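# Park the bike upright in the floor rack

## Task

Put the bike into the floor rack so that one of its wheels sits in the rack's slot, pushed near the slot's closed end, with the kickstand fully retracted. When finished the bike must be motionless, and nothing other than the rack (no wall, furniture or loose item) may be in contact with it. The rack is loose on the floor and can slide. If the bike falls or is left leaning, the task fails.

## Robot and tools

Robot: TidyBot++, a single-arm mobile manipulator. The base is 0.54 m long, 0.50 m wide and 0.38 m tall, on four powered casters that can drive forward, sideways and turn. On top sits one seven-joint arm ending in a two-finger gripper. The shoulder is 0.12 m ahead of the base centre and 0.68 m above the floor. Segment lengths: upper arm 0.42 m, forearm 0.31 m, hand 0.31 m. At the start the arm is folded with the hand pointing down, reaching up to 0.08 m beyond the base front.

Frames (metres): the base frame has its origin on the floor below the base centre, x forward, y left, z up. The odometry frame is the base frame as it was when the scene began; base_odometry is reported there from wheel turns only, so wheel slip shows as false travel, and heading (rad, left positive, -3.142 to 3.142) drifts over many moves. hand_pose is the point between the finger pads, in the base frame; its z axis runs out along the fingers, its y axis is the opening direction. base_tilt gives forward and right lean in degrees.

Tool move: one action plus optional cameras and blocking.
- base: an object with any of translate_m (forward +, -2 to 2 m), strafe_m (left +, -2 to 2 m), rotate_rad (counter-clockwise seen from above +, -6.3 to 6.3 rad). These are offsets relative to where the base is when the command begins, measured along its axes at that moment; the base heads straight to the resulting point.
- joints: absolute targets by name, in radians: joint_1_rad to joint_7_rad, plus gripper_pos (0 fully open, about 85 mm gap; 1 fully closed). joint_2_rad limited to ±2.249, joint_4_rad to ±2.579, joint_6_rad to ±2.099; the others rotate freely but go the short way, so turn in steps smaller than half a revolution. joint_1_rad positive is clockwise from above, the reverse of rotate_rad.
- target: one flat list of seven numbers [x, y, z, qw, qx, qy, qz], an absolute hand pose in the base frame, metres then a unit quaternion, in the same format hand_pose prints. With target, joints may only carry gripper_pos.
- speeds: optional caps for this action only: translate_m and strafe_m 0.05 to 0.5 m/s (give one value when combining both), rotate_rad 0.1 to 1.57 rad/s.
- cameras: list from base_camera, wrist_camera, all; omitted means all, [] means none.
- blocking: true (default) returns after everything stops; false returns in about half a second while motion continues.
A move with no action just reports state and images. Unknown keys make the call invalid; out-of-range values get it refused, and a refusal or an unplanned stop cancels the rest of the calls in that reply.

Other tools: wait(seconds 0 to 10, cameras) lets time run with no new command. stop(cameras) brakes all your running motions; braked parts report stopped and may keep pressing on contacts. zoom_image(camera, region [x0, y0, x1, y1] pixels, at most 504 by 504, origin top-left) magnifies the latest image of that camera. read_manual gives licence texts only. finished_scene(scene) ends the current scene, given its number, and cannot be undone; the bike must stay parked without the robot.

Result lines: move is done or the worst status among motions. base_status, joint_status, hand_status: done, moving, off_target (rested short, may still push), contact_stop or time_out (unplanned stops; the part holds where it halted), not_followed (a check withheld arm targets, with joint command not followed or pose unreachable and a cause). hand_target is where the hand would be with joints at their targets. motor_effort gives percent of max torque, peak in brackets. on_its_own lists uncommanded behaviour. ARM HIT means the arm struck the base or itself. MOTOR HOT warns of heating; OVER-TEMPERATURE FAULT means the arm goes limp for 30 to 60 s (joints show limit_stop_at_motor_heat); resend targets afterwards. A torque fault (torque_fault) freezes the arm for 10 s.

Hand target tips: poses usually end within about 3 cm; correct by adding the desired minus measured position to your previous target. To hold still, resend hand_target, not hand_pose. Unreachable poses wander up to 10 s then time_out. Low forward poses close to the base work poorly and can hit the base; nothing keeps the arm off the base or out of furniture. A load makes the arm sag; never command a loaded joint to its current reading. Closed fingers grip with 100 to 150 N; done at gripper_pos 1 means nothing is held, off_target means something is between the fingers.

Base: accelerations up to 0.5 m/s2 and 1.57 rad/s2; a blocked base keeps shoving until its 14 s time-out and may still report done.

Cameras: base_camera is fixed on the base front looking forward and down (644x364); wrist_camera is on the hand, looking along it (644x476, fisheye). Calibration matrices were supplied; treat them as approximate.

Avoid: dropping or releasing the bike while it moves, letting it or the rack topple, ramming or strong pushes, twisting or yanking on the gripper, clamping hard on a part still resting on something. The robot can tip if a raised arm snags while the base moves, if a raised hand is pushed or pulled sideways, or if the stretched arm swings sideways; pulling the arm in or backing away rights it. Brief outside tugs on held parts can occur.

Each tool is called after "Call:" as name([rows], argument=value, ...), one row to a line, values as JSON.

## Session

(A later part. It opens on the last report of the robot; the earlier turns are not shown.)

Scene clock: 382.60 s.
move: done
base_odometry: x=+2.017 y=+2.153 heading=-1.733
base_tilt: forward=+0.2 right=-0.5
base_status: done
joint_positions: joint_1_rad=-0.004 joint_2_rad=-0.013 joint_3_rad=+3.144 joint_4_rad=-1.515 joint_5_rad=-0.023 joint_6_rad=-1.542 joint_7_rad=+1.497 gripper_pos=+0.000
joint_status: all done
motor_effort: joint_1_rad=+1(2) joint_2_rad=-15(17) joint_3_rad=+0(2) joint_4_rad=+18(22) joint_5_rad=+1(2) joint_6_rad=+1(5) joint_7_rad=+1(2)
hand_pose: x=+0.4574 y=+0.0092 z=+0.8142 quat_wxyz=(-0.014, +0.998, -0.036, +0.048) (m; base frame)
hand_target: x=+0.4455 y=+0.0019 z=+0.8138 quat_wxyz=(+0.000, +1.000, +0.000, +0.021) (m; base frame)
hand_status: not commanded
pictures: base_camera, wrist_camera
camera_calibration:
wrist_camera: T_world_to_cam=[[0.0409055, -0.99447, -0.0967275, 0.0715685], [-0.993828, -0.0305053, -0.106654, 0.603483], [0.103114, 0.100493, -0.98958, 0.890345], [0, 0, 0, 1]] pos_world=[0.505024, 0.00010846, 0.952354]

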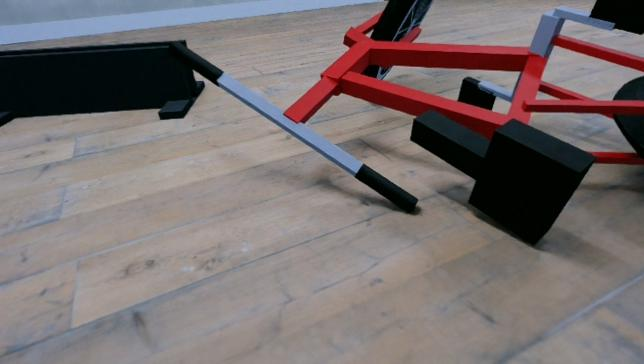

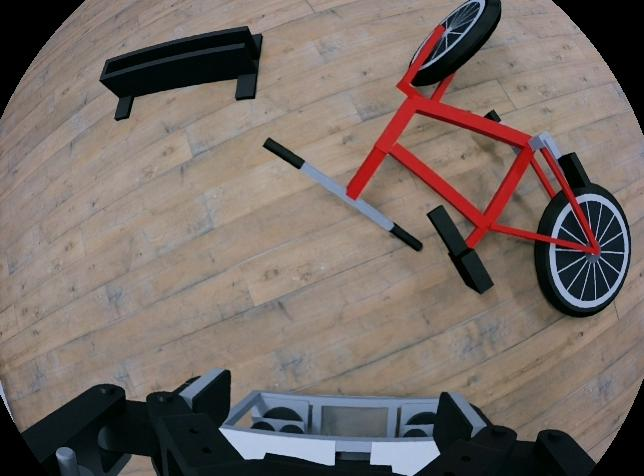

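Call:
move(base={"translate_m": 0.15, "strafe_m": 0.24, "rotate_rad": -0.61})

Scene clock: 390.63 s.
move: done
base_odometry: x=+2.230 y=+1.966 heading=-2.344
base_tilt: forward=+0.2 right=-0.5
base_status: done
joint_positions: joint_1_rad=-0.003 joint_2_rad=-0.008 joint_3_rad=+3.144 joint_4_rad=-1.515 joint_5_rad=-0.023 joint_6_rad=-1.545 joint_7_rad=+1.497 gripper_pos=+0.000
joint_status: not commanded
motor_effort: joint_1_rad=+1(2) joint_2_rad=-16(17) joint_3_rad=+1(2) joint_4_rad=+18(19) joint_5_rad=+1(2) joint_6_rad=+1(2) joint_7_rad=+1(1)
hand_pose: x=+0.4572 y=+0.0091 z=+0.8127 quat_wxyz=(-0.013, +0.998, -0.036, +0.044) (m; base frame)
hand_target: x=+0.4455 y=+0.0019 z=+0.8138 quat_wxyz=(+0.000, +1.000, +0.000, +0.021) (m; base frame)
hand_status: not commanded
pictures: base_camera, wrist_camera
camera_calibration:
wrist_camera: T_world_to_cam=[[0.0399756, -0.994489, -0.0969234, 0.0718902], [-0.99455, -0.0302536, -0.0997778, 0.597924], [0.0962956, 0.100384, -0.990278, 0.892601], [0, 0, 0, 1]] pos_world=[0.505838, -0.0000193348, 0.950551]

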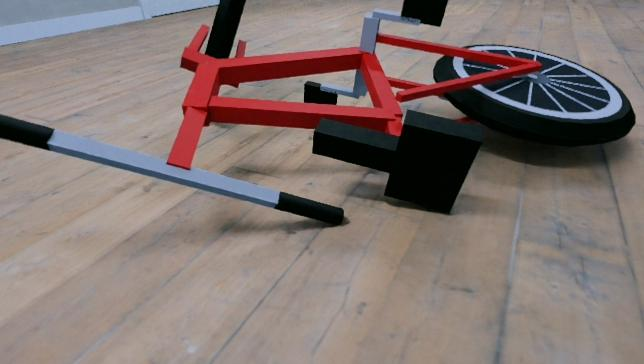

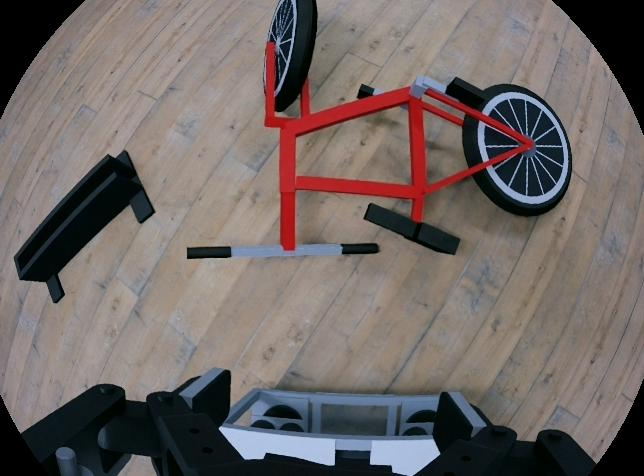

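Call:
move(target=[0.58, 0.06, 0.32, 0.364, 0.606, 0.606, 0.364], joints={"gripper_pos": 0.25})

Scene clock: 395.53 s.
move: off_target
base_odometry: x=+2.230 y=+1.966 heading=-2.344
base_tilt: forward=+0.2 right=-0.5
base_status: not commanded
joint_positions: joint_1_rad=-0.848 joint_2_rad=+1.674 joint_3_rad=+3.611 joint_4_rad=-2.373 joint_5_rad=-0.380 joint_6_rad=+1.513 joint_7_rad=+2.115 gripper_pos=+0.250
joint_status: all done
motor_effort: joint_1_rad=+0(2) joint_2_rad=-26(34) joint_3_rad=+8(8) joint_4_rad=-9(18) joint_5_rad=-5(6) joint_6_rad=+4(5) joint_7_rad=+1(1)
hand_pose: x=+0.5733 y=+0.0590 z=+0.2993 quat_wxyz=(+0.331, +0.653, +0.578, +0.359) (m; base frame)
hand_target: x=+0.5800 y=+0.0600 z=+0.3200 quat_wxyz=(+0.364, +0.606, +0.606, +0.364) (m; base frame)
hand_status: off_target (0.022 m and 7.3 deg from the pose sent, 0.510 m and 107.0 deg at the start)
pictures: base_camera, wrist_camera
camera_calibration:
wrist_camera: T_world_to_cam=[[0.586104, -0.00884016, 0.810188, -0.575606], [-0.0103697, -0.99994, -0.003409, 0.127775], [0.810169, -0.00640334, -0.586161, -0.155853], [0, 0, 0, 1]] pos_world=[0.464958, 0.121681, 0.375429]

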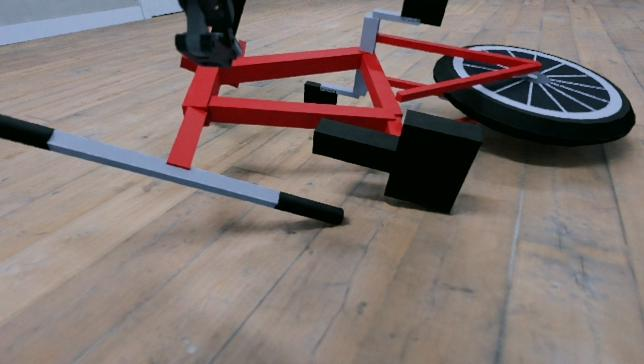

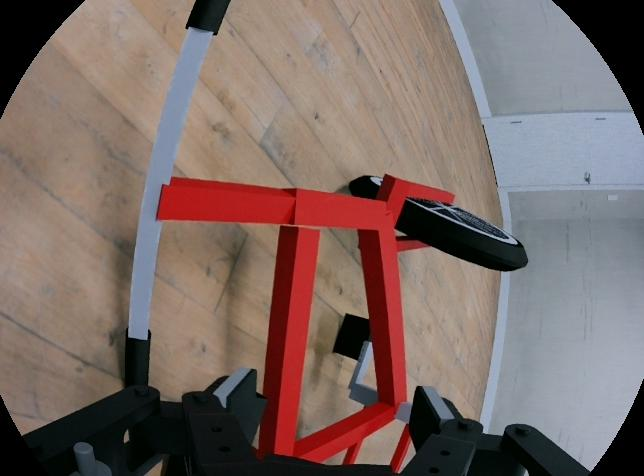

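Call:
move(target=[0.655, 0.065, 0.20, 0.364, 0.606, 0.606, 0.364])

Scene clock: 397.90 s.
move: off_target
base_odometry: x=+2.230 y=+1.966 heading=-2.344
base_tilt: forward=+0.2 right=-0.5
base_status: not commanded
joint_positions: joint_1_rad=-0.800 joint_2_rad=+1.819 joint_3_rad=+3.612 joint_4_rad=-1.958 joint_5_rad=-0.411 joint_6_rad=+1.365 joint_7_rad=+2.248 gripper_pos=+0.250
joint_status: not commanded
motor_effort: joint_1_rad=+0(1) joint_2_rad=-28(29) joint_3_rad=+9(9) joint_4_rad=-6(10) joint_5_rad=-5(6) joint_6_rad=+5(6) joint_7_rad=+1(1)
hand_pose: x=+0.6466 y=+0.0913 z=+0.2042 quat_wxyz=(+0.330, +0.617, +0.595, +0.396) (m; base frame)
hand_target: x=+0.6550 y=+0.0650 z=+0.2000 quat_wxyz=(+0.364, +0.606, +0.606, +0.364) (m; base frame)
hand_status: off_target (0.028 m and 5.7 deg from the pose sent, 0.129 m and 7.3 deg at the start)
pictures: base_camera, wrist_camera
camera_calibration:
wrist_camera: T_world_to_cam=[[0.534654, 0.0328483, 0.844433, -0.518794], [0.077457, -0.996943, -0.0102611, 0.104803], [0.841514, 0.0708934, -0.535564, -0.308521], [0, 0, 0, 1]] pos_world=[0.528882, 0.143396, 0.273929]

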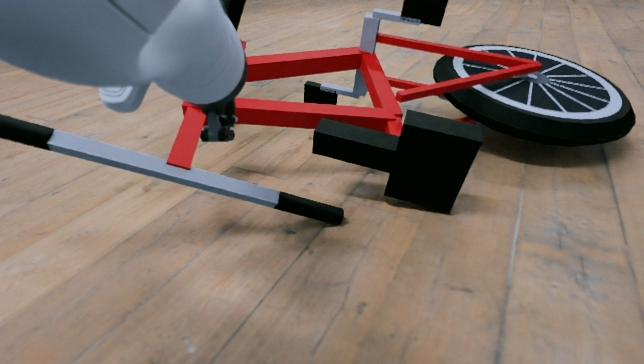

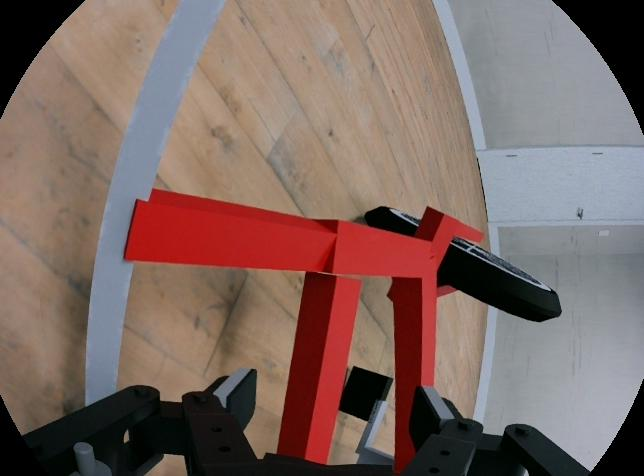

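Call:
move(target=[0.715, 0.035, 0.15, 0.38, 0.597, 0.61, 0.357])

Scene clock: 400.37 s.
move: off_target
base_odometry: x=+2.230 y=+1.966 heading=-2.344
base_tilt: forward=+0.2 right=-0.5
base_status: not commanded
joint_positions: joint_1_rad=-0.641 joint_2_rad=+1.888 joint_3_rad=+3.637 joint_4_rad=-1.686 joint_5_rad=-0.411 joint_6_rad=+1.251 joint_7_rad=+2.386 gripper_pos=+0.250
joint_status: not commanded
motor_effort: joint_1_rad=+0(3) joint_2_rad=-31(32) joint_3_rad=+9(10) joint_4_rad=-4(6) joint_5_rad=-4(6) joint_6_rad=+6(7) joint_7_rad=+1(1)
hand_pose: x=+0.7117 y=+0.0512 z=+0.1608 quat_wxyz=(+0.362, +0.613, +0.583, +0.391) (m; base frame)
hand_target: x=+0.7150 y=+0.0350 z=+0.1500 quat_wxyz=(+0.380, +0.597, +0.610, +0.357) (m; base frame)
hand_status: off_target (0.020 m and 5.7 deg from the pose sent, 0.104 m and 7.9 deg at the start)
pictures: base_camera, wrist_camera
camera_calibration:
wrist_camera: T_world_to_cam=[[0.498084, 0.0480786, 0.865795, -0.493789], [0.0403292, -0.998666, 0.032256, 0.0790152], [0.866191, 0.0188507, -0.499358, -0.404407], [0, 0, 0, 1]] pos_world=[0.593055, 0.110274, 0.223027]

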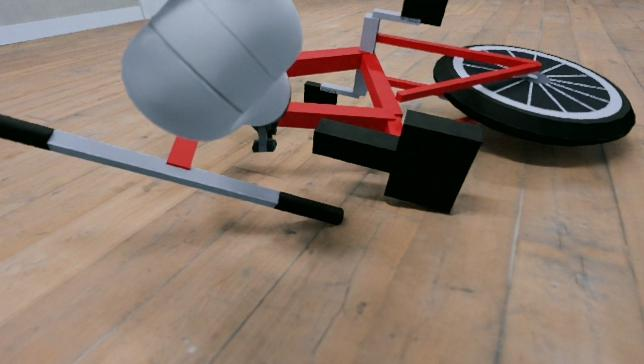

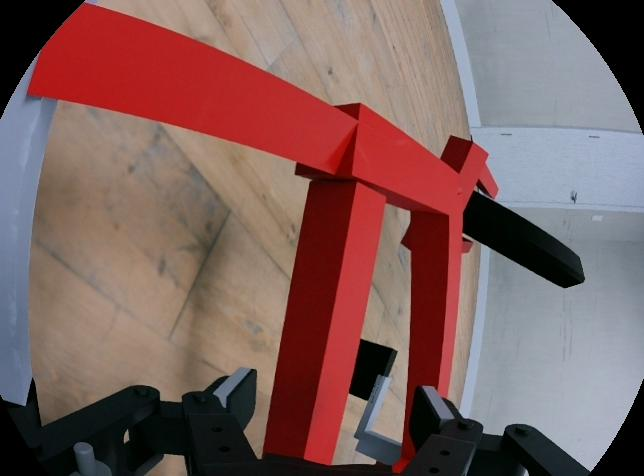

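Call:
move(target=[0.757, 0.04, 0.117, 0.38, 0.597, 0.61, 0.357])

Scene clock: 401.93 s.
move: off_target
base_odometry: x=+2.230 y=+1.966 heading=-2.344
base_tilt: forward=+0.2 right=-0.5
base_status: not commanded
joint_positions: joint_1_rad=-0.590 joint_2_rad=+1.927 joint_3_rad=+3.648 joint_4_rad=-1.473 joint_5_rad=-0.411 joint_6_rad=+1.119 joint_7_rad=+2.459 gripper_pos=+0.250
joint_status: not commanded
motor_effort: joint_1_rad=+1(1) joint_2_rad=-34(34) joint_3_rad=+9(10) joint_4_rad=-1(4) joint_5_rad=-4(5) joint_6_rad=+7(7) joint_7_rad=+1(1)
hand_pose: x=+0.7553 y=+0.0610 z=+0.1286 quat_wxyz=(+0.361, +0.610, +0.585, +0.394) (m; base frame)
hand_target: x=+0.7570 y=+0.0400 z=+0.1170 quat_wxyz=(+0.380, +0.597, +0.610, +0.357) (m; base frame)
hand_status: off_target (0.024 m and 5.8 deg from the pose sent, 0.064 m and 5.7 deg at the start)
pictures: base_camera, wrist_camera
camera_calibration:
wrist_camera: T_world_to_cam=[[0.494944, 0.0502177, 0.867473, -0.486094], [0.0473609, -0.998404, 0.0307751, 0.0829416], [0.867633, 0.0258523, -0.496532, -0.460304], [0, 0, 0, 1]] pos_world=[0.636036, 0.11912, 0.190565]

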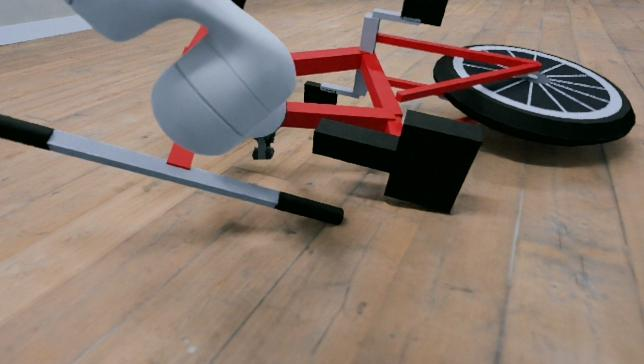

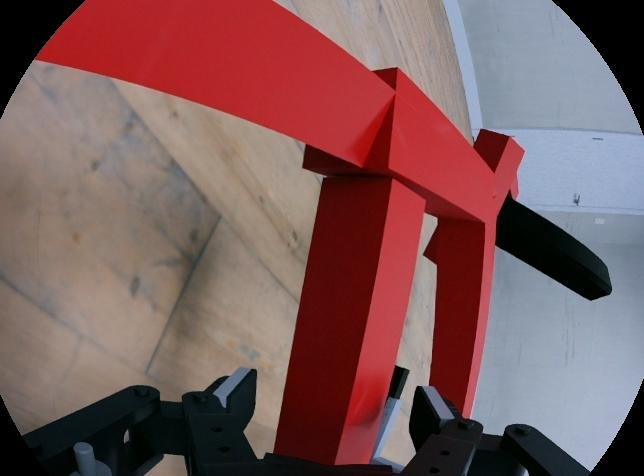

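Call:
move(target=[0.770, 0.035, 0.110, 0.38, 0.597, 0.61, 0.357], cameras=[])

Call:
move(joints={"gripper_pos": 1.0})

Scene clock: 403.23 s.
move: off_target
base_odometry: x=+2.230 y=+1.966 heading=-2.344
base_tilt: forward=+0.2 right=-0.5
base_status: not commanded
joint_positions: joint_1_rad=-0.549 joint_2_rad=+1.935 joint_3_rad=+3.651 joint_4_rad=-1.410 joint_5_rad=-0.411 joint_6_rad=+1.090 joint_7_rad=+2.487 gripper_pos=+0.250
joint_status: not commanded
motor_effort: joint_1_rad=+0(2) joint_2_rad=-34(35) joint_3_rad=+9(10) joint_4_rad=+0(2) joint_5_rad=-3(4) joint_6_rad=+7(7) joint_7_rad=+1(1)
hand_pose: x=+0.7724 y=+0.0508 z=+0.1250 quat_wxyz=(+0.368, +0.612, +0.578, +0.395) (m; base frame)
hand_target: x=+0.7700 y=+0.0350 z=+0.1100 quat_wxyz=(+0.380, +0.597, +0.610, +0.357) (m; base frame)
hand_status: off_target (0.022 m and 6.1 deg from the pose sent, 0.035 m and 5.8 deg at the start)
pictures: none
No camera images: "cameras" was empty.

Scene clock: 404.20 s.
move: off_target
base_odometry: x=+2.230 y=+1.966 heading=-2.344
base_tilt: forward=+0.2 right=-0.6
base_status: not commanded
joint_positions: joint_1_rad=-0.550 joint_2_rad=+1.940 joint_3_rad=+3.651 joint_4_rad=-1.409 joint_5_rad=-0.410 joint_6_rad=+1.086 joint_7_rad=+2.487 gripper_pos=+0.575
joint_status: gripper_pos off_target (ended at +0.575, target +1.000)
motor_effort: joint_1_rad=+3(4) joint_2_rad=-32(37) joint_3_rad=+12(14) joint_4_rad=+1(3) joint_5_rad=-1(8) joint_6_rad=+2(9) joint_7_rad=+4(5)
hand_pose: x=+0.7699 y=+0.0501 z=+0.1214 quat_wxyz=(+0.367, +0.613, +0.580, +0.392) (m; base frame)
hand_target: x=+0.7700 y=+0.0350 z=+0.1100 quat_wxyz=(+0.380, +0.597, +0.610, +0.357) (m; base frame)
hand_status: not commanded
pictures: base_camera, wrist_camera
camera_calibration:
wrist_camera: T_world_to_cam=[[0.491276, 0.0454032, 0.86982, -0.483711], [0.0324237, -0.998902, 0.0338281, 0.0828052], [0.8704, 0.0115838, -0.492209, -0.478243], [0, 0, 0, 1]] pos_world=[0.651214, 0.110216, 0.182545]

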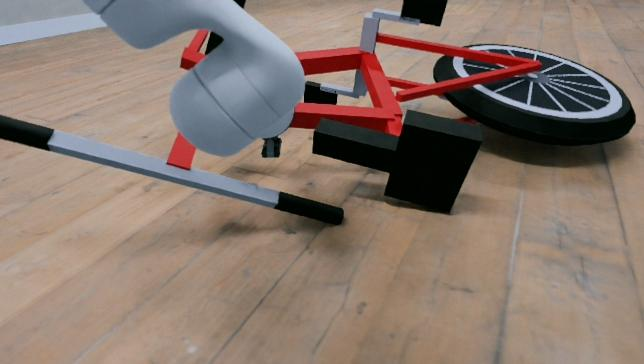

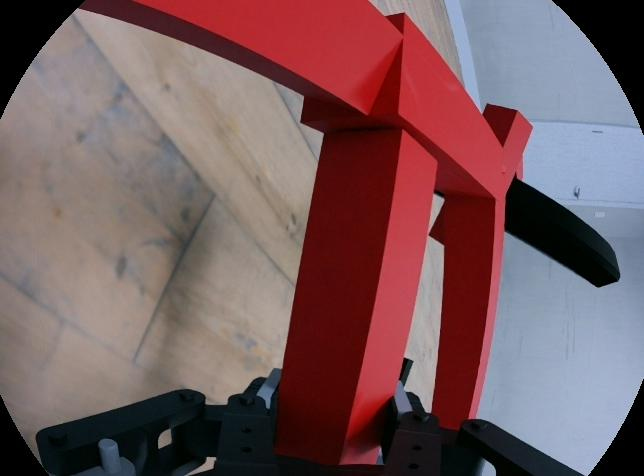

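Call:
move(target=[0.80, 0.035, 0.20, 0.34, 0.618, 0.63, 0.318])

Scene clock: 406.63 s.
move: off_target
base_odometry: x=+2.230 y=+1.966 heading=-2.344
base_tilt: forward=+0.2 right=-0.5
base_status: not commanded
joint_positions: joint_1_rad=-0.481 joint_2_rad=+1.745 joint_3_rad=+3.609 joint_4_rad=-1.551 joint_5_rad=-0.126 joint_6_rad=+0.882 joint_7_rad=+2.487 gripper_pos=+0.575
joint_status: not commanded
motor_effort: joint_1_rad=-1(3) joint_2_rad=-51(52) joint_3_rad=+21(21) joint_4_rad=-3(4) joint_5_rad=-7(7) joint_6_rad=+14(15) joint_7_rad=+6(8)
hand_pose: x=+0.7532 y=+0.0424 z=+0.1274 quat_wxyz=(+0.301, +0.649, +0.630, +0.301) (m; base frame)
hand_target: x=+0.8000 y=+0.0350 z=+0.2000 quat_wxyz=(+0.341, +0.619, +0.631, +0.319) (m; base frame)
hand_status: off_target (0.087 m and 6.1 deg from the pose sent, 0.086 m and 10.7 deg at the start)
pictures: base_camera, wrist_camera
camera_calibration:
wrist_camera: T_world_to_cam=[[0.69329, 0.0778242, 0.716444, -0.614363], [0.048477, -0.996936, 0.0613825, 0.0597427], [0.719026, -0.00782489, -0.694939, -0.319997], [0, 0, 0, 1]] pos_world=[0.653122, 0.104868, 0.214111]

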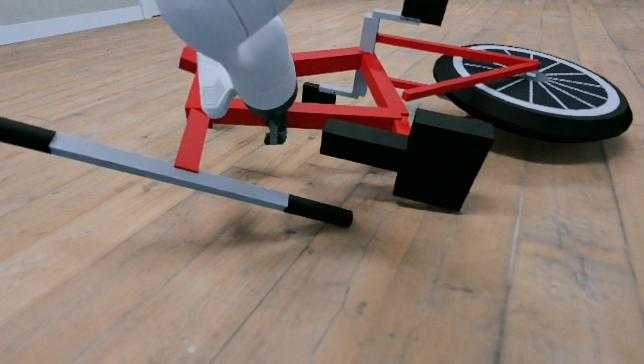

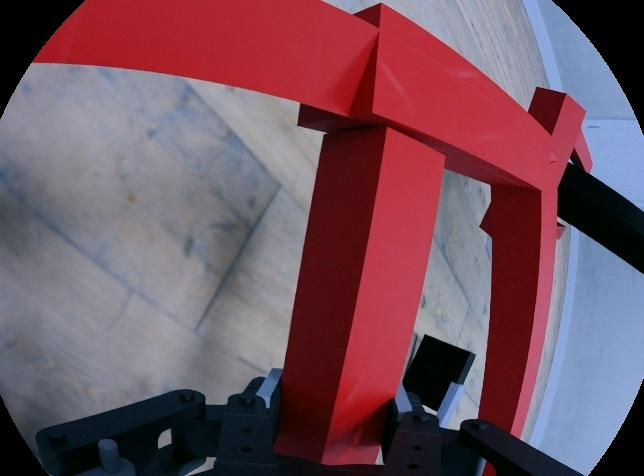

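Call:
move(target=[0.83, 0.035, 0.28, 0.34, 0.618, 0.63, 0.318])

Scene clock: 408.97 s.
move: off_target
base_odometry: x=+2.230 y=+1.966 heading=-2.343
base_tilt: forward=+0.2 right=-0.5
base_status: not commanded
joint_positions: joint_1_rad=-0.431 joint_2_rad=+1.444 joint_3_rad=+3.645 joint_4_rad=-1.635 joint_5_rad=-0.014 joint_6_rad=+0.805 joint_7_rad=+2.511 gripper_pos=+0.999
joint_status: not commanded
on_its_own: gripper_pos moved +0.424 to your old target +1.000
motor_effort: joint_1_rad=+0(6) joint_2_rad=-39(62) joint_3_rad=+9(24) joint_4_rad=+6(26) joint_5_rad=-2(10) joint_6_rad=+5(19) joint_7_rad=+1(7)
hand_pose: x=+0.8354 y=+0.0378 z=+0.2823 quat_wxyz=(+0.335, +0.636, +0.609, +0.335) (m; base frame)
hand_target: x=+0.8300 y=+0.0350 z=+0.2801 quat_wxyz=(+0.341, +0.619, +0.631, +0.319) (m; base frame)
hand_status: off_target (0.007 m and 3.7 deg from the pose sent, 0.171 m and 6.1 deg at the start)
pictures: base_camera, wrist_camera
camera_calibration:
wrist_camera: T_world_to_cam=[[0.612955, 0.0691912, 0.787082, -0.734511], [0.0319194, -0.997514, 0.062832, 0.0551009], [0.789473, -0.01339, -0.61364, -0.353024], [0, 0, 0, 1]] pos_world=[0.727167, 0.101059, 0.358029]

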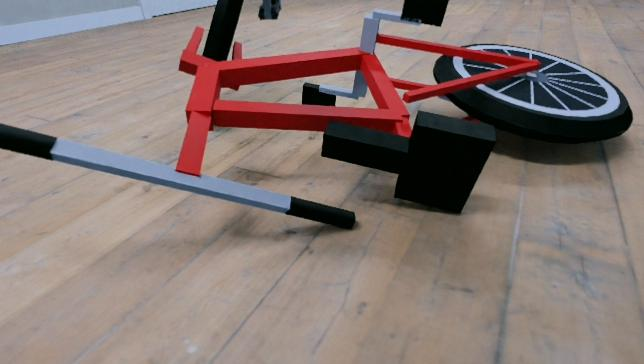

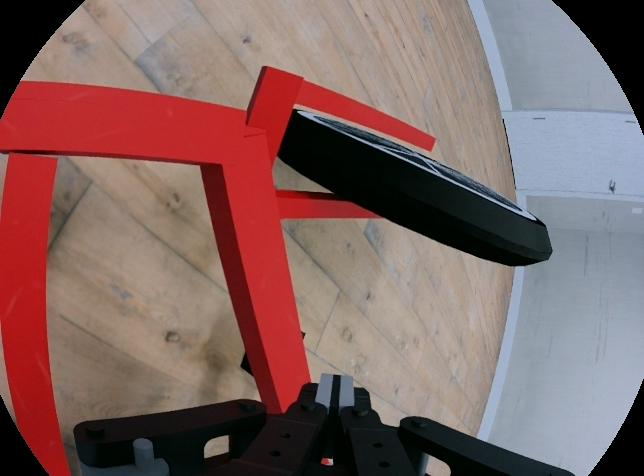

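Call:
move(target=[0.45, 0.07, 0.55, 0.0, 0.985, 0.0, 0.17], joints={"gripper_pos": 0})

Scene clock: 418.67 s.
move: off_target
base_odometry: x=+2.230 y=+1.966 heading=-2.343
base_tilt: forward=+0.2 right=-0.5
base_status: not commanded
joint_positions: joint_1_rad=-0.375 joint_2_rad=+0.139 joint_3_rad=+3.239 joint_4_rad=-2.370 joint_5_rad=+0.255 joint_6_rad=-0.245 joint_7_rad=+1.093 gripper_pos=+0.000
joint_status: all done
motor_effort: joint_1_rad=+0(2) joint_2_rad=-16(42) joint_3_rad=+0(9) joint_4_rad=+13(14) joint_5_rad=+1(3) joint_6_rad=+3(7) joint_7_rad=+1(1)
hand_pose: x=+0.4751 y=+0.0815 z=+0.5585 quat_wxyz=(-0.014, +0.980, +0.019, +0.199) (m; base frame)
hand_target: x=+0.4500 y=+0.0700 z=+0.5500 quat_wxyz=(+0.000, +0.985, +0.000, +0.170) (m; base frame)
hand_status: off_target (0.029 m and 4.3 deg from the pose sent, 0.470 m and 93.8 deg at the start)
pictures: base_camera, wrist_camera
camera_calibration:
wrist_camera: T_world_to_cam=[[0.166792, -0.984738, -0.0497064, 0.0311059], [-0.906749, -0.13339, -0.400017, 0.726922], [0.387281, 0.111791, -0.915159, 0.450771], [0, 0, 0, 1]] pos_world=[0.479372, 0.0772037, 0.704854]

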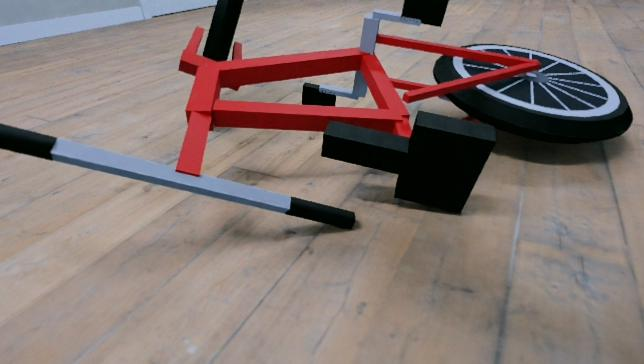

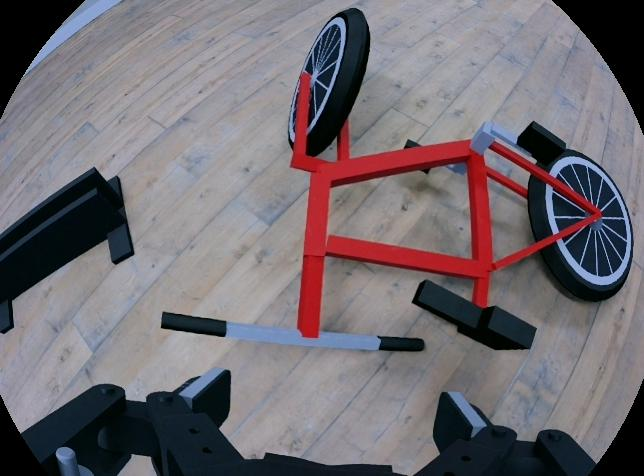

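Call:
move(base={"translate_m": -0.12}, target=[0.61, 0.085, 0.22, 0.375, 0.6, 0.61, 0.355], joints={"gripper_pos": 0.3})

Scene clock: 423.93 s.
move: off_target
base_odometry: x=+2.314 y=+2.052 heading=-2.343
base_tilt: forward=+0.2 right=-0.5
base_status: done
joint_positions: joint_1_rad=-0.979 joint_2_rad=+1.841 joint_3_rad=+3.609 joint_4_rad=-2.084 joint_5_rad=-0.532 joint_6_rad=+1.218 joint_7_rad=+2.139 gripper_pos=+0.300
joint_status: all done
motor_effort: joint_1_rad=+1(2) joint_2_rad=-25(32) joint_3_rad=+9(10) joint_4_rad=-9(14) joint_5_rad=-5(6) joint_6_rad=+4(5) joint_7_rad=+1(1)
hand_pose: x=+0.5892 y=+0.0658 z=+0.2022 quat_wxyz=(+0.353, +0.650, +0.588, +0.327) (m; base frame)
hand_target: x=+0.6100 y=+0.0850 z=+0.2200 quat_wxyz=(+0.375, +0.600, +0.610, +0.355) (m; base frame)
hand_status: off_target (0.033 m and 7.5 deg from the pose sent, 0.364 m and 96.6 deg at the start)
pictures: base_camera, wrist_camera
camera_calibration:
wrist_camera: T_world_to_cam=[[0.603312, 0.0388441, 0.796559, -0.516684], [-0.0309756, -0.996918, 0.0720754, 0.131124], [0.796904, -0.0681578, -0.600249, -0.210927], [0, 0, 0, 1]] pos_world=[0.483872, 0.136413, 0.275509]

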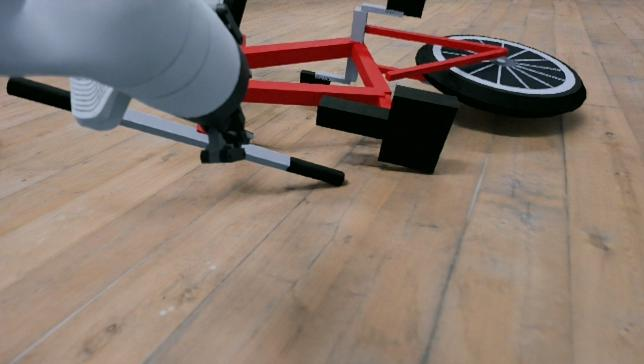

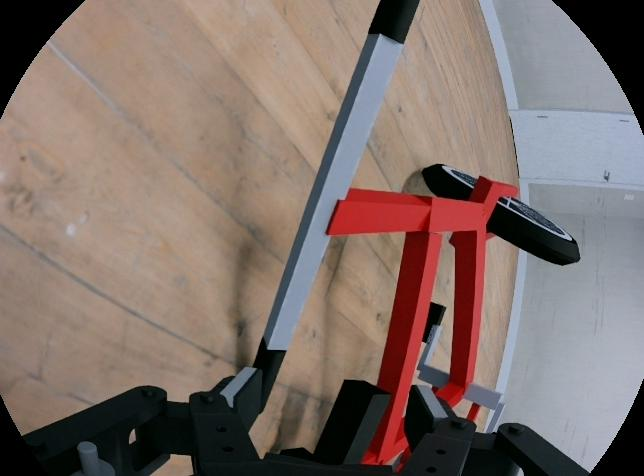

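Call:
move(target=[0.63, 0.11, 0.185, 0.295, 0.702, 0.4915, 0.422])

Scene clock: 426.63 s.
move: off_target
base_odometry: x=+2.314 y=+2.052 heading=-2.343
base_tilt: forward=+0.2 right=-0.5
base_status: not commanded
joint_positions: joint_1_rad=-0.904 joint_2_rad=+1.841 joint_3_rad=+3.561 joint_4_rad=-1.931 joint_5_rad=-0.539 joint_6_rad=+1.220 joint_7_rad=+2.095 gripper_pos=+0.300
joint_status: not commanded
motor_effort: joint_1_rad=+1(1) joint_2_rad=-28(28) joint_3_rad=+9(10) joint_4_rad=-7(9) joint_5_rad=-4(6) joint_6_rad=+5(6) joint_7_rad=+1(1)
hand_pose: x=+0.6197 y=+0.0973 z=+0.1752 quat_wxyz=(+0.310, +0.689, +0.532, +0.383) (m; base frame)
hand_target: x=+0.6300 y=+0.1100 z=+0.1850 quat_wxyz=(+0.295, +0.702, +0.492, +0.422) (m; base frame)
hand_status: off_target (0.019 m and 6.8 deg from the pose sent, 0.063 m and 17.9 deg at the start)
pictures: base_camera, wrist_camera
camera_calibration:
wrist_camera: T_world_to_cam=[[0.57028, -0.141099, 0.809241, -0.47908], [-0.0809594, -0.989995, -0.115562, 0.22856], [0.817451, 0.000387014, -0.575998, -0.272971], [0, 0, 0, 1]] pos_world=[0.514854, 0.158781, 0.256874]

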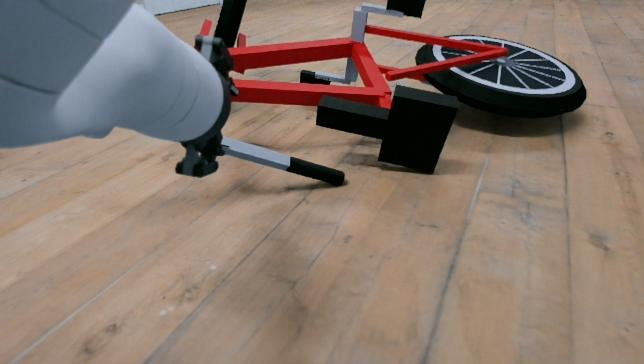

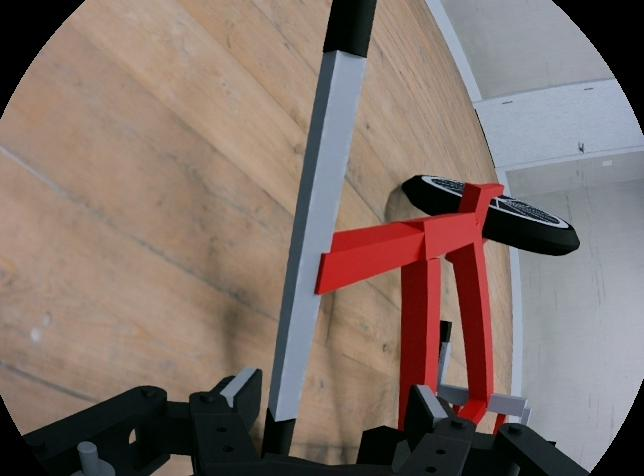

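Call:
move(target=[0.67, 0.12, 0.145, 0.265, 0.725, 0.46, 0.44])

Scene clock: 428.63 s.
move: off_target
base_odometry: x=+2.314 y=+2.052 heading=-2.343
base_tilt: forward=+0.2 right=-0.5
base_status: not commanded
joint_positions: joint_1_rad=-0.784 joint_2_rad=+1.846 joint_3_rad=+3.534 joint_4_rad=-1.734 joint_5_rad=-0.539 joint_6_rad=+1.220 joint_7_rad=+2.095 gripper_pos=+0.300
joint_status: not commanded
motor_effort: joint_1_rad=+0(2) joint_2_rad=-30(32) joint_3_rad=+9(9) joint_4_rad=-4(7) joint_5_rad=-4(5) joint_6_rad=+6(7) joint_7_rad=+1(1)
hand_pose: x=+0.6778 y=+0.1157 z=+0.1633 quat_wxyz=(+0.285, +0.709, +0.468, +0.445) (m; base frame)
hand_target: x=+0.6700 y=+0.1200 z=+0.1450 quat_wxyz=(+0.265, +0.725, +0.460, +0.440) (m; base frame)
hand_status: off_target (0.020 m and 3.1 deg from the pose sent, 0.063 m and 12.4 deg at the start)
pictures: base_camera, wrist_camera
camera_calibration:
wrist_camera: T_world_to_cam=[[0.491954, -0.30123, 0.816849, -0.429557], [-0.114933, -0.952496, -0.282033, 0.295961], [0.863002, 0.0448641, -0.503205, -0.375206], [0, 0, 0, 1]] pos_world=[0.569141, 0.169339, 0.245548]

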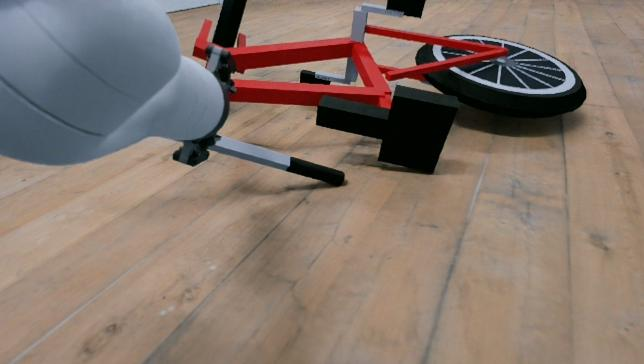

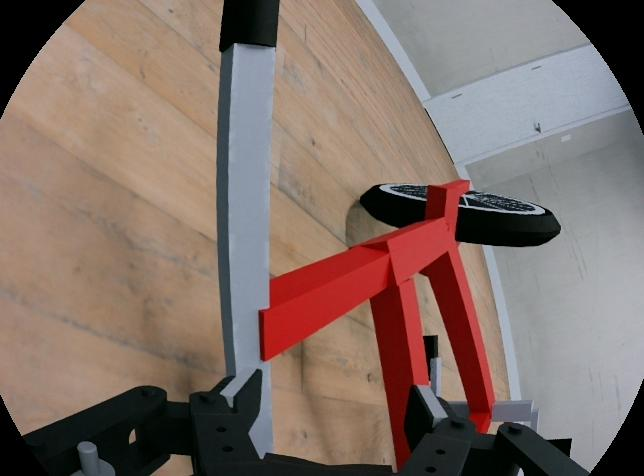

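Call:
move(target=[0.625, 0.10, 0.115, 0.27, 0.72, 0.465, 0.437])

Scene clock: 430.73 s.
move: off_target
base_odometry: x=+2.314 y=+2.052 heading=-2.343
base_tilt: forward=+0.2 right=-0.5
base_status: not commanded
joint_positions: joint_1_rad=-0.813 joint_2_rad=+1.979 joint_3_rad=+3.507 joint_4_rad=-1.734 joint_5_rad=-0.560 joint_6_rad=+1.237 joint_7_rad=+2.090 gripper_pos=+0.300
joint_status: not commanded
motor_effort: joint_1_rad=+0(2) joint_2_rad=-26(31) joint_3_rad=+8(9) joint_4_rad=-7(7) joint_5_rad=-4(5) joint_6_rad=+6(7) joint_7_rad=+1(1)
hand_pose: x=+0.6189 y=+0.0819 z=+0.1042 quat_wxyz=(+0.287, +0.714, +0.497, +0.399) (m; base frame)
hand_target: x=+0.6250 y=+0.1000 z=+0.1150 quat_wxyz=(+0.270, +0.721, +0.465, +0.437) (m; base frame)
hand_status: off_target (0.022 m and 6.1 deg from the pose sent, 0.073 m and 2.3 deg at the start)
pictures: base_camera, wrist_camera
camera_calibration:
wrist_camera: T_world_to_cam=[[0.562411, -0.240929, 0.790978, -0.408403], [-0.127026, -0.970427, -0.205269, 0.241278], [0.817042, 0.0149708, -0.576384, -0.314107], [0, 0, 0, 1]] pos_world=[0.516978, 0.140449, 0.191519]

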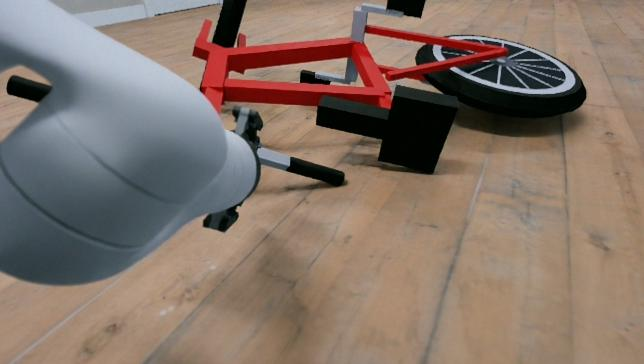

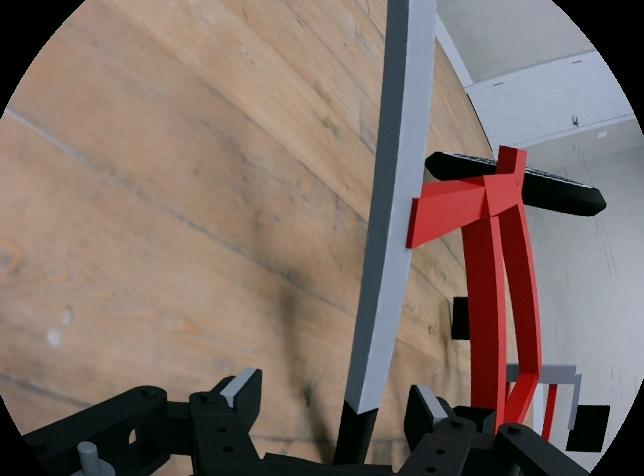

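Call:
move(target=[0.665, 0.122, 0.09, 0.27, 0.72, 0.465, 0.437])

Scene clock: 434.47 s.
move: off_target
base_odometry: x=+2.314 y=+2.052 heading=-2.343
base_tilt: forward=+0.2 right=-0.5
base_status: not commanded
joint_positions: joint_1_rad=-0.797 joint_2_rad=+1.979 joint_3_rad=+3.507 joint_4_rad=-1.565 joint_5_rad=-0.560 joint_6_rad=+1.211 joint_7_rad=+2.090 gripper_pos=+0.300
joint_status: not commanded
motor_effort: joint_1_rad=+1(1) joint_2_rad=-29(31) joint_3_rad=+8(8) joint_4_rad=-3(7) joint_5_rad=-4(5) joint_6_rad=+7(7) joint_7_rad=+1(1)
hand_pose: x=+0.6647 y=+0.1362 z=+0.1001 quat_wxyz=(+0.255, +0.710, +0.471, +0.458) (m; base frame)
hand_target: x=+0.6650 y=+0.1220 z=+0.0900 quat_wxyz=(+0.270, +0.721, +0.465, +0.437) (m; base frame)
hand_status: off_target (0.017 m and 3.2 deg from the pose sent, 0.063 m and 6.1 deg at the start)
pictures: base_camera, wrist_camera
camera_calibration:
wrist_camera: T_world_to_cam=[[0.51314, -0.32396, 0.794819, -0.37415], [-0.0832647, -0.940455, -0.329564, 0.278254], [0.854257, 0.102932, -0.509559, -0.398068], [0, 0, 0, 1]] pos_world=[0.555212, 0.181449, 0.186244]

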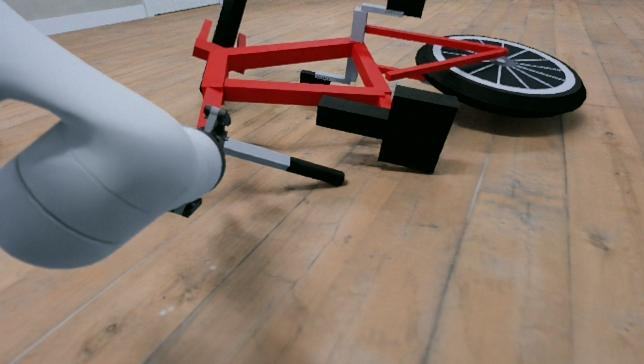

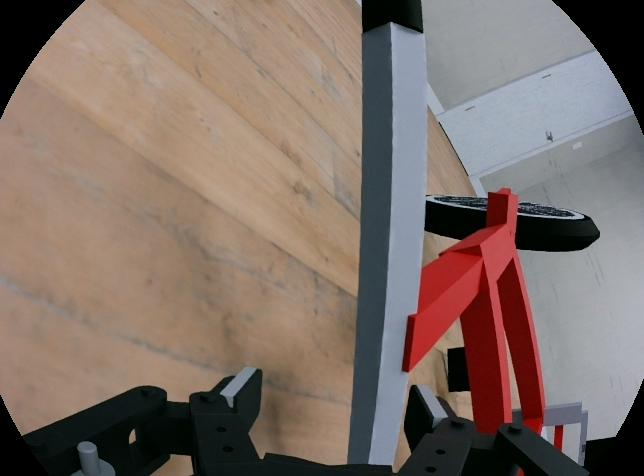

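Call:
move(target=[0.680, 0.091, 0.088, 0.27, 0.72, 0.465, 0.437])

Scene clock: 436.80 s.
move: off_target
base_odometry: x=+2.314 y=+2.052 heading=-2.343
base_tilt: forward=+0.2 right=-0.6
base_status: not commanded
joint_positions: joint_1_rad=-0.669 joint_2_rad=+1.979 joint_3_rad=+3.507 joint_4_rad=-1.552 joint_5_rad=-0.532 joint_6_rad=+1.211 joint_7_rad=+2.090 gripper_pos=+0.300
joint_status: not commanded
motor_effort: joint_1_rad=+1(3) joint_2_rad=-30(31) joint_3_rad=+7(8) joint_4_rad=-4(4) joint_5_rad=-2(5) joint_6_rad=+6(7) joint_7_rad=+1(1)
hand_pose: x=+0.6800 y=+0.0775 z=+0.0968 quat_wxyz=(+0.272, +0.735, +0.434, +0.445) (m; base frame)
hand_target: x=+0.6800 y=+0.0910 z=+0.0880 quat_wxyz=(+0.270, +0.721, +0.465, +0.437) (m; base frame)
hand_status: off_target (0.016 m and 4.1 deg from the pose sent, 0.049 m and 3.2 deg at the start)
pictures: base_camera, wrist_camera
camera_calibration:
wrist_camera: T_world_to_cam=[[0.483453, -0.381511, 0.787859, -0.373063], [-0.177667, -0.924062, -0.338444, 0.286988], [0.857151, 0.0236449, -0.514523, -0.402167], [0, 0, 0, 1]] pos_world=[0.576064, 0.132376, 0.184126]

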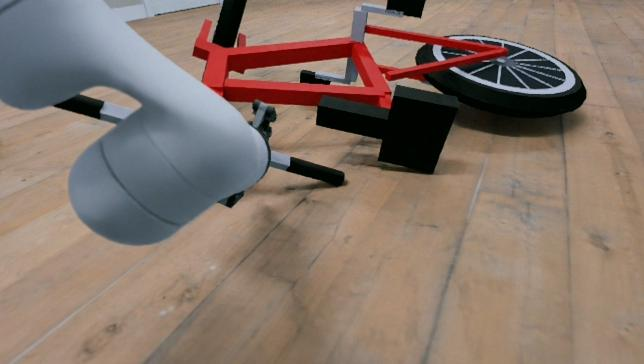

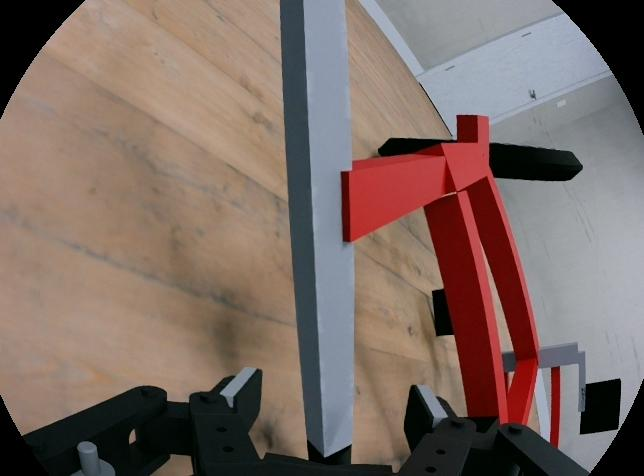

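Call:
move(target=[0.695, 0.105, 0.085, 0.27, 0.72, 0.465, 0.437])

Scene clock: 438.00 s.
move: off_target
base_odometry: x=+2.314 y=+2.052 heading=-2.343
base_tilt: forward=+0.2 right=-0.5
base_status: not commanded
joint_positions: joint_1_rad=-0.670 joint_2_rad=+1.978 joint_3_rad=+3.507 joint_4_rad=-1.492 joint_5_rad=-0.532 joint_6_rad=+1.185 joint_7_rad=+2.108 gripper_pos=+0.300
joint_status: not commanded
motor_effort: joint_1_rad=+1(1) joint_2_rad=-31(31) joint_3_rad=+7(8) joint_4_rad=-2(4) joint_5_rad=-4(5) joint_6_rad=+6(7) joint_7_rad=+1(1)
hand_pose: x=+0.6960 y=+0.0960 z=+0.0949 quat_wxyz=(+0.265, +0.730, +0.433, +0.457) (m; base frame)
hand_target: x=+0.6950 y=+0.1050 z=+0.0850 quat_wxyz=(+0.270, +0.721, +0.465, +0.437) (m; base frame)
hand_status: off_target (0.013 m and 4.5 deg from the pose sent, 0.033 m and 4.1 deg at the start)
pictures: base_camera, wrist_camera
camera_calibration:
wrist_camera: T_world_to_cam=[[0.476631, -0.389367, 0.788173, -0.366787], [-0.157401, -0.919874, -0.359244, 0.293771], [0.864898, 0.0471672, -0.499727, -0.426277], [0, 0, 0, 1]] pos_world=[0.589748, 0.147524, 0.181605]

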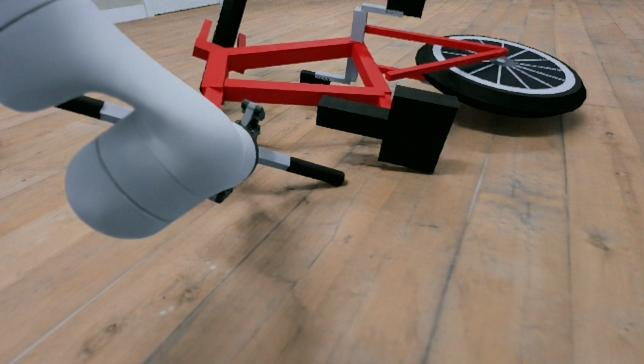

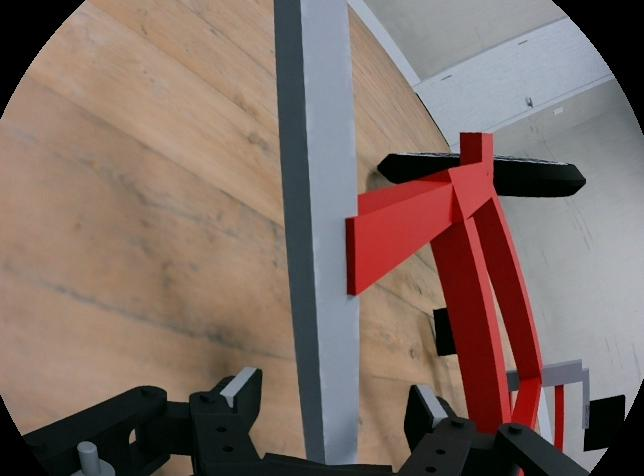

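Call:
move(target=[0.707, 0.103, 0.080, 0.27, 0.72, 0.465, 0.437], cameras=[])

Call:
move(joints={"gripper_pos": 1.0})

Scene clock: 439.10 s.
move: off_target
base_odometry: x=+2.314 y=+2.052 heading=-2.343
base_tilt: forward=+0.2 right=-0.5
base_status: not commanded
joint_positions: joint_1_rad=-0.654 joint_2_rad=+1.978 joint_3_rad=+3.507 joint_4_rad=-1.448 joint_5_rad=-0.529 joint_6_rad=+1.171 joint_7_rad=+2.129 gripper_pos=+0.300
joint_status: not commanded
motor_effort: joint_1_rad=+1(2) joint_2_rad=-31(32) joint_3_rad=+7(8) joint_4_rad=-2(3) joint_5_rad=-4(4) joint_6_rad=+6(8) joint_7_rad=+1(1)
hand_pose: x=+0.7096 y=+0.1023 z=+0.0950 quat_wxyz=(+0.264, +0.727, +0.431, +0.465) (m; base frame)
hand_target: x=+0.7070 y=+0.1030 z=+0.0800 quat_wxyz=(+0.270, +0.721, +0.465, +0.437) (m; base frame)
hand_status: off_target (0.015 m and 5.2 deg from the pose sent, 0.020 m and 4.5 deg at the start)
pictures: none
No camera images: "cameras" was empty.

Scene clock: 440.03 s.
move: off_target
base_odometry: x=+2.314 y=+2.052 heading=-2.343
base_tilt: forward=+0.2 right=-0.5
base_status: not commanded
joint_positions: joint_1_rad=-0.656 joint_2_rad=+1.982 joint_3_rad=+3.508 joint_4_rad=-1.449 joint_5_rad=-0.518 joint_6_rad=+1.165 joint_7_rad=+2.160 gripper_pos=+0.753
joint_status: gripper_pos off_target (ended at +0.753, target +1.000)
motor_effort: joint_1_rad=+2(4) joint_2_rad=-33(37) joint_3_rad=+5(12) joint_4_rad=+1(3) joint_5_rad=-4(7) joint_6_rad=+6(9) joint_7_rad=-3(4)
hand_pose: x=+0.7064 y=+0.1035 z=+0.0904 quat_wxyz=(+0.268, +0.720, +0.448, +0.457) (m; base frame)
hand_target: x=+0.7070 y=+0.1030 z=+0.0800 quat_wxyz=(+0.270, +0.721, +0.465, +0.437) (m; base frame)
hand_status: not commanded
pictures: base_camera, wrist_camera
camera_calibration:
wrist_camera: T_world_to_cam=[[0.484752, -0.356185, 0.798842, -0.375407], [-0.130268, -0.93254, -0.336749, 0.280811], [0.864897, 0.0591765, -0.49845, -0.439266], [0, 0, 0, 1]] pos_world=[0.59848, 0.154148, 0.175502]

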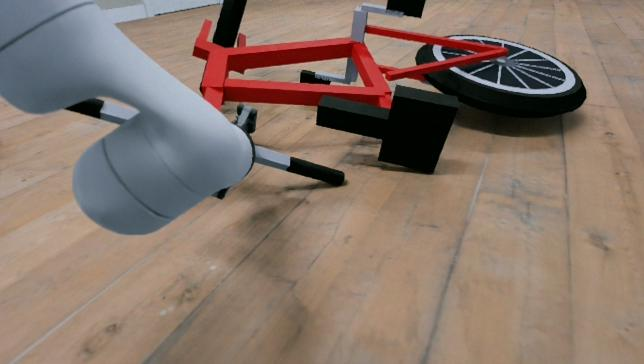

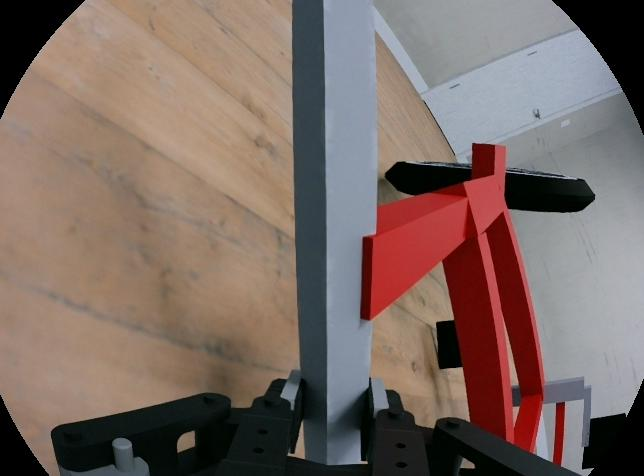

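Call:
move(target=[0.755, 0.103, 0.25, 0.2285, 0.7564, 0.4868, 0.3725], base={"translate_m": 0.03})

Scene clock: 443.67 s.
move: off_target
base_odometry: x=+2.293 y=+2.031 heading=-2.344
base_tilt: forward=+0.2 right=-0.5
base_status: done
joint_positions: joint_1_rad=-0.541 joint_2_rad=+1.548 joint_3_rad=+3.488 joint_4_rad=-1.786 joint_5_rad=-0.123 joint_6_rad=+0.857 joint_7_rad=+2.172 gripper_pos=+0.770
joint_status: not commanded
motor_effort: joint_1_rad=+2(9) joint_2_rad=-54(55) joint_3_rad=+13(14) joint_4_rad=+2(11) joint_5_rad=-10(13) joint_6_rad=+15(17) joint_7_rad=-2(4)
hand_pose: x=+0.7016 y=+0.0987 z=+0.1767 quat_wxyz=(+0.204, +0.777, +0.499, +0.324) (m; base frame)
hand_target: x=+0.7550 y=+0.1030 z=+0.2500 quat_wxyz=(+0.228, +0.756, +0.487, +0.372) (m; base frame)
hand_status: off_target (0.091 m and 6.8 deg from the pose sent, 0.167 m and 12.3 deg at the start)
pictures: base_camera, wrist_camera
camera_calibration:
wrist_camera: T_world_to_cam=[[0.722739, -0.321059, 0.612021, -0.581147], [-0.217337, -0.946204, -0.239712, 0.349997], [0.656058, 0.0402346, -0.753637, -0.198364], [0, 0, 0, 1]] pos_world=[0.626223, 0.152567, 0.290078]

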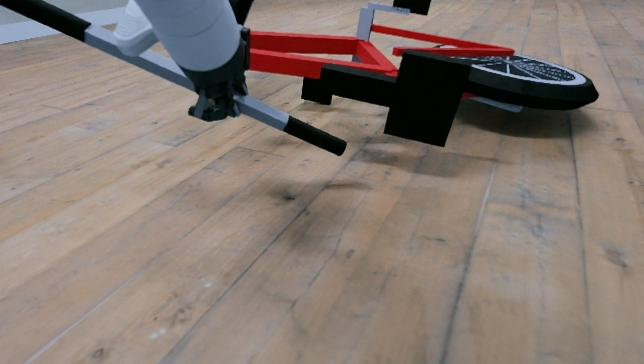

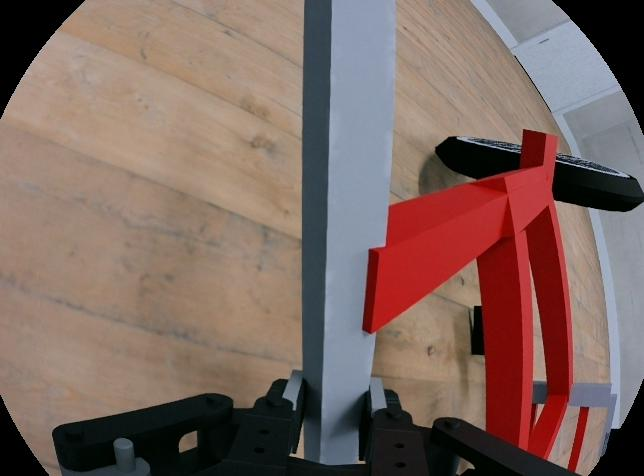

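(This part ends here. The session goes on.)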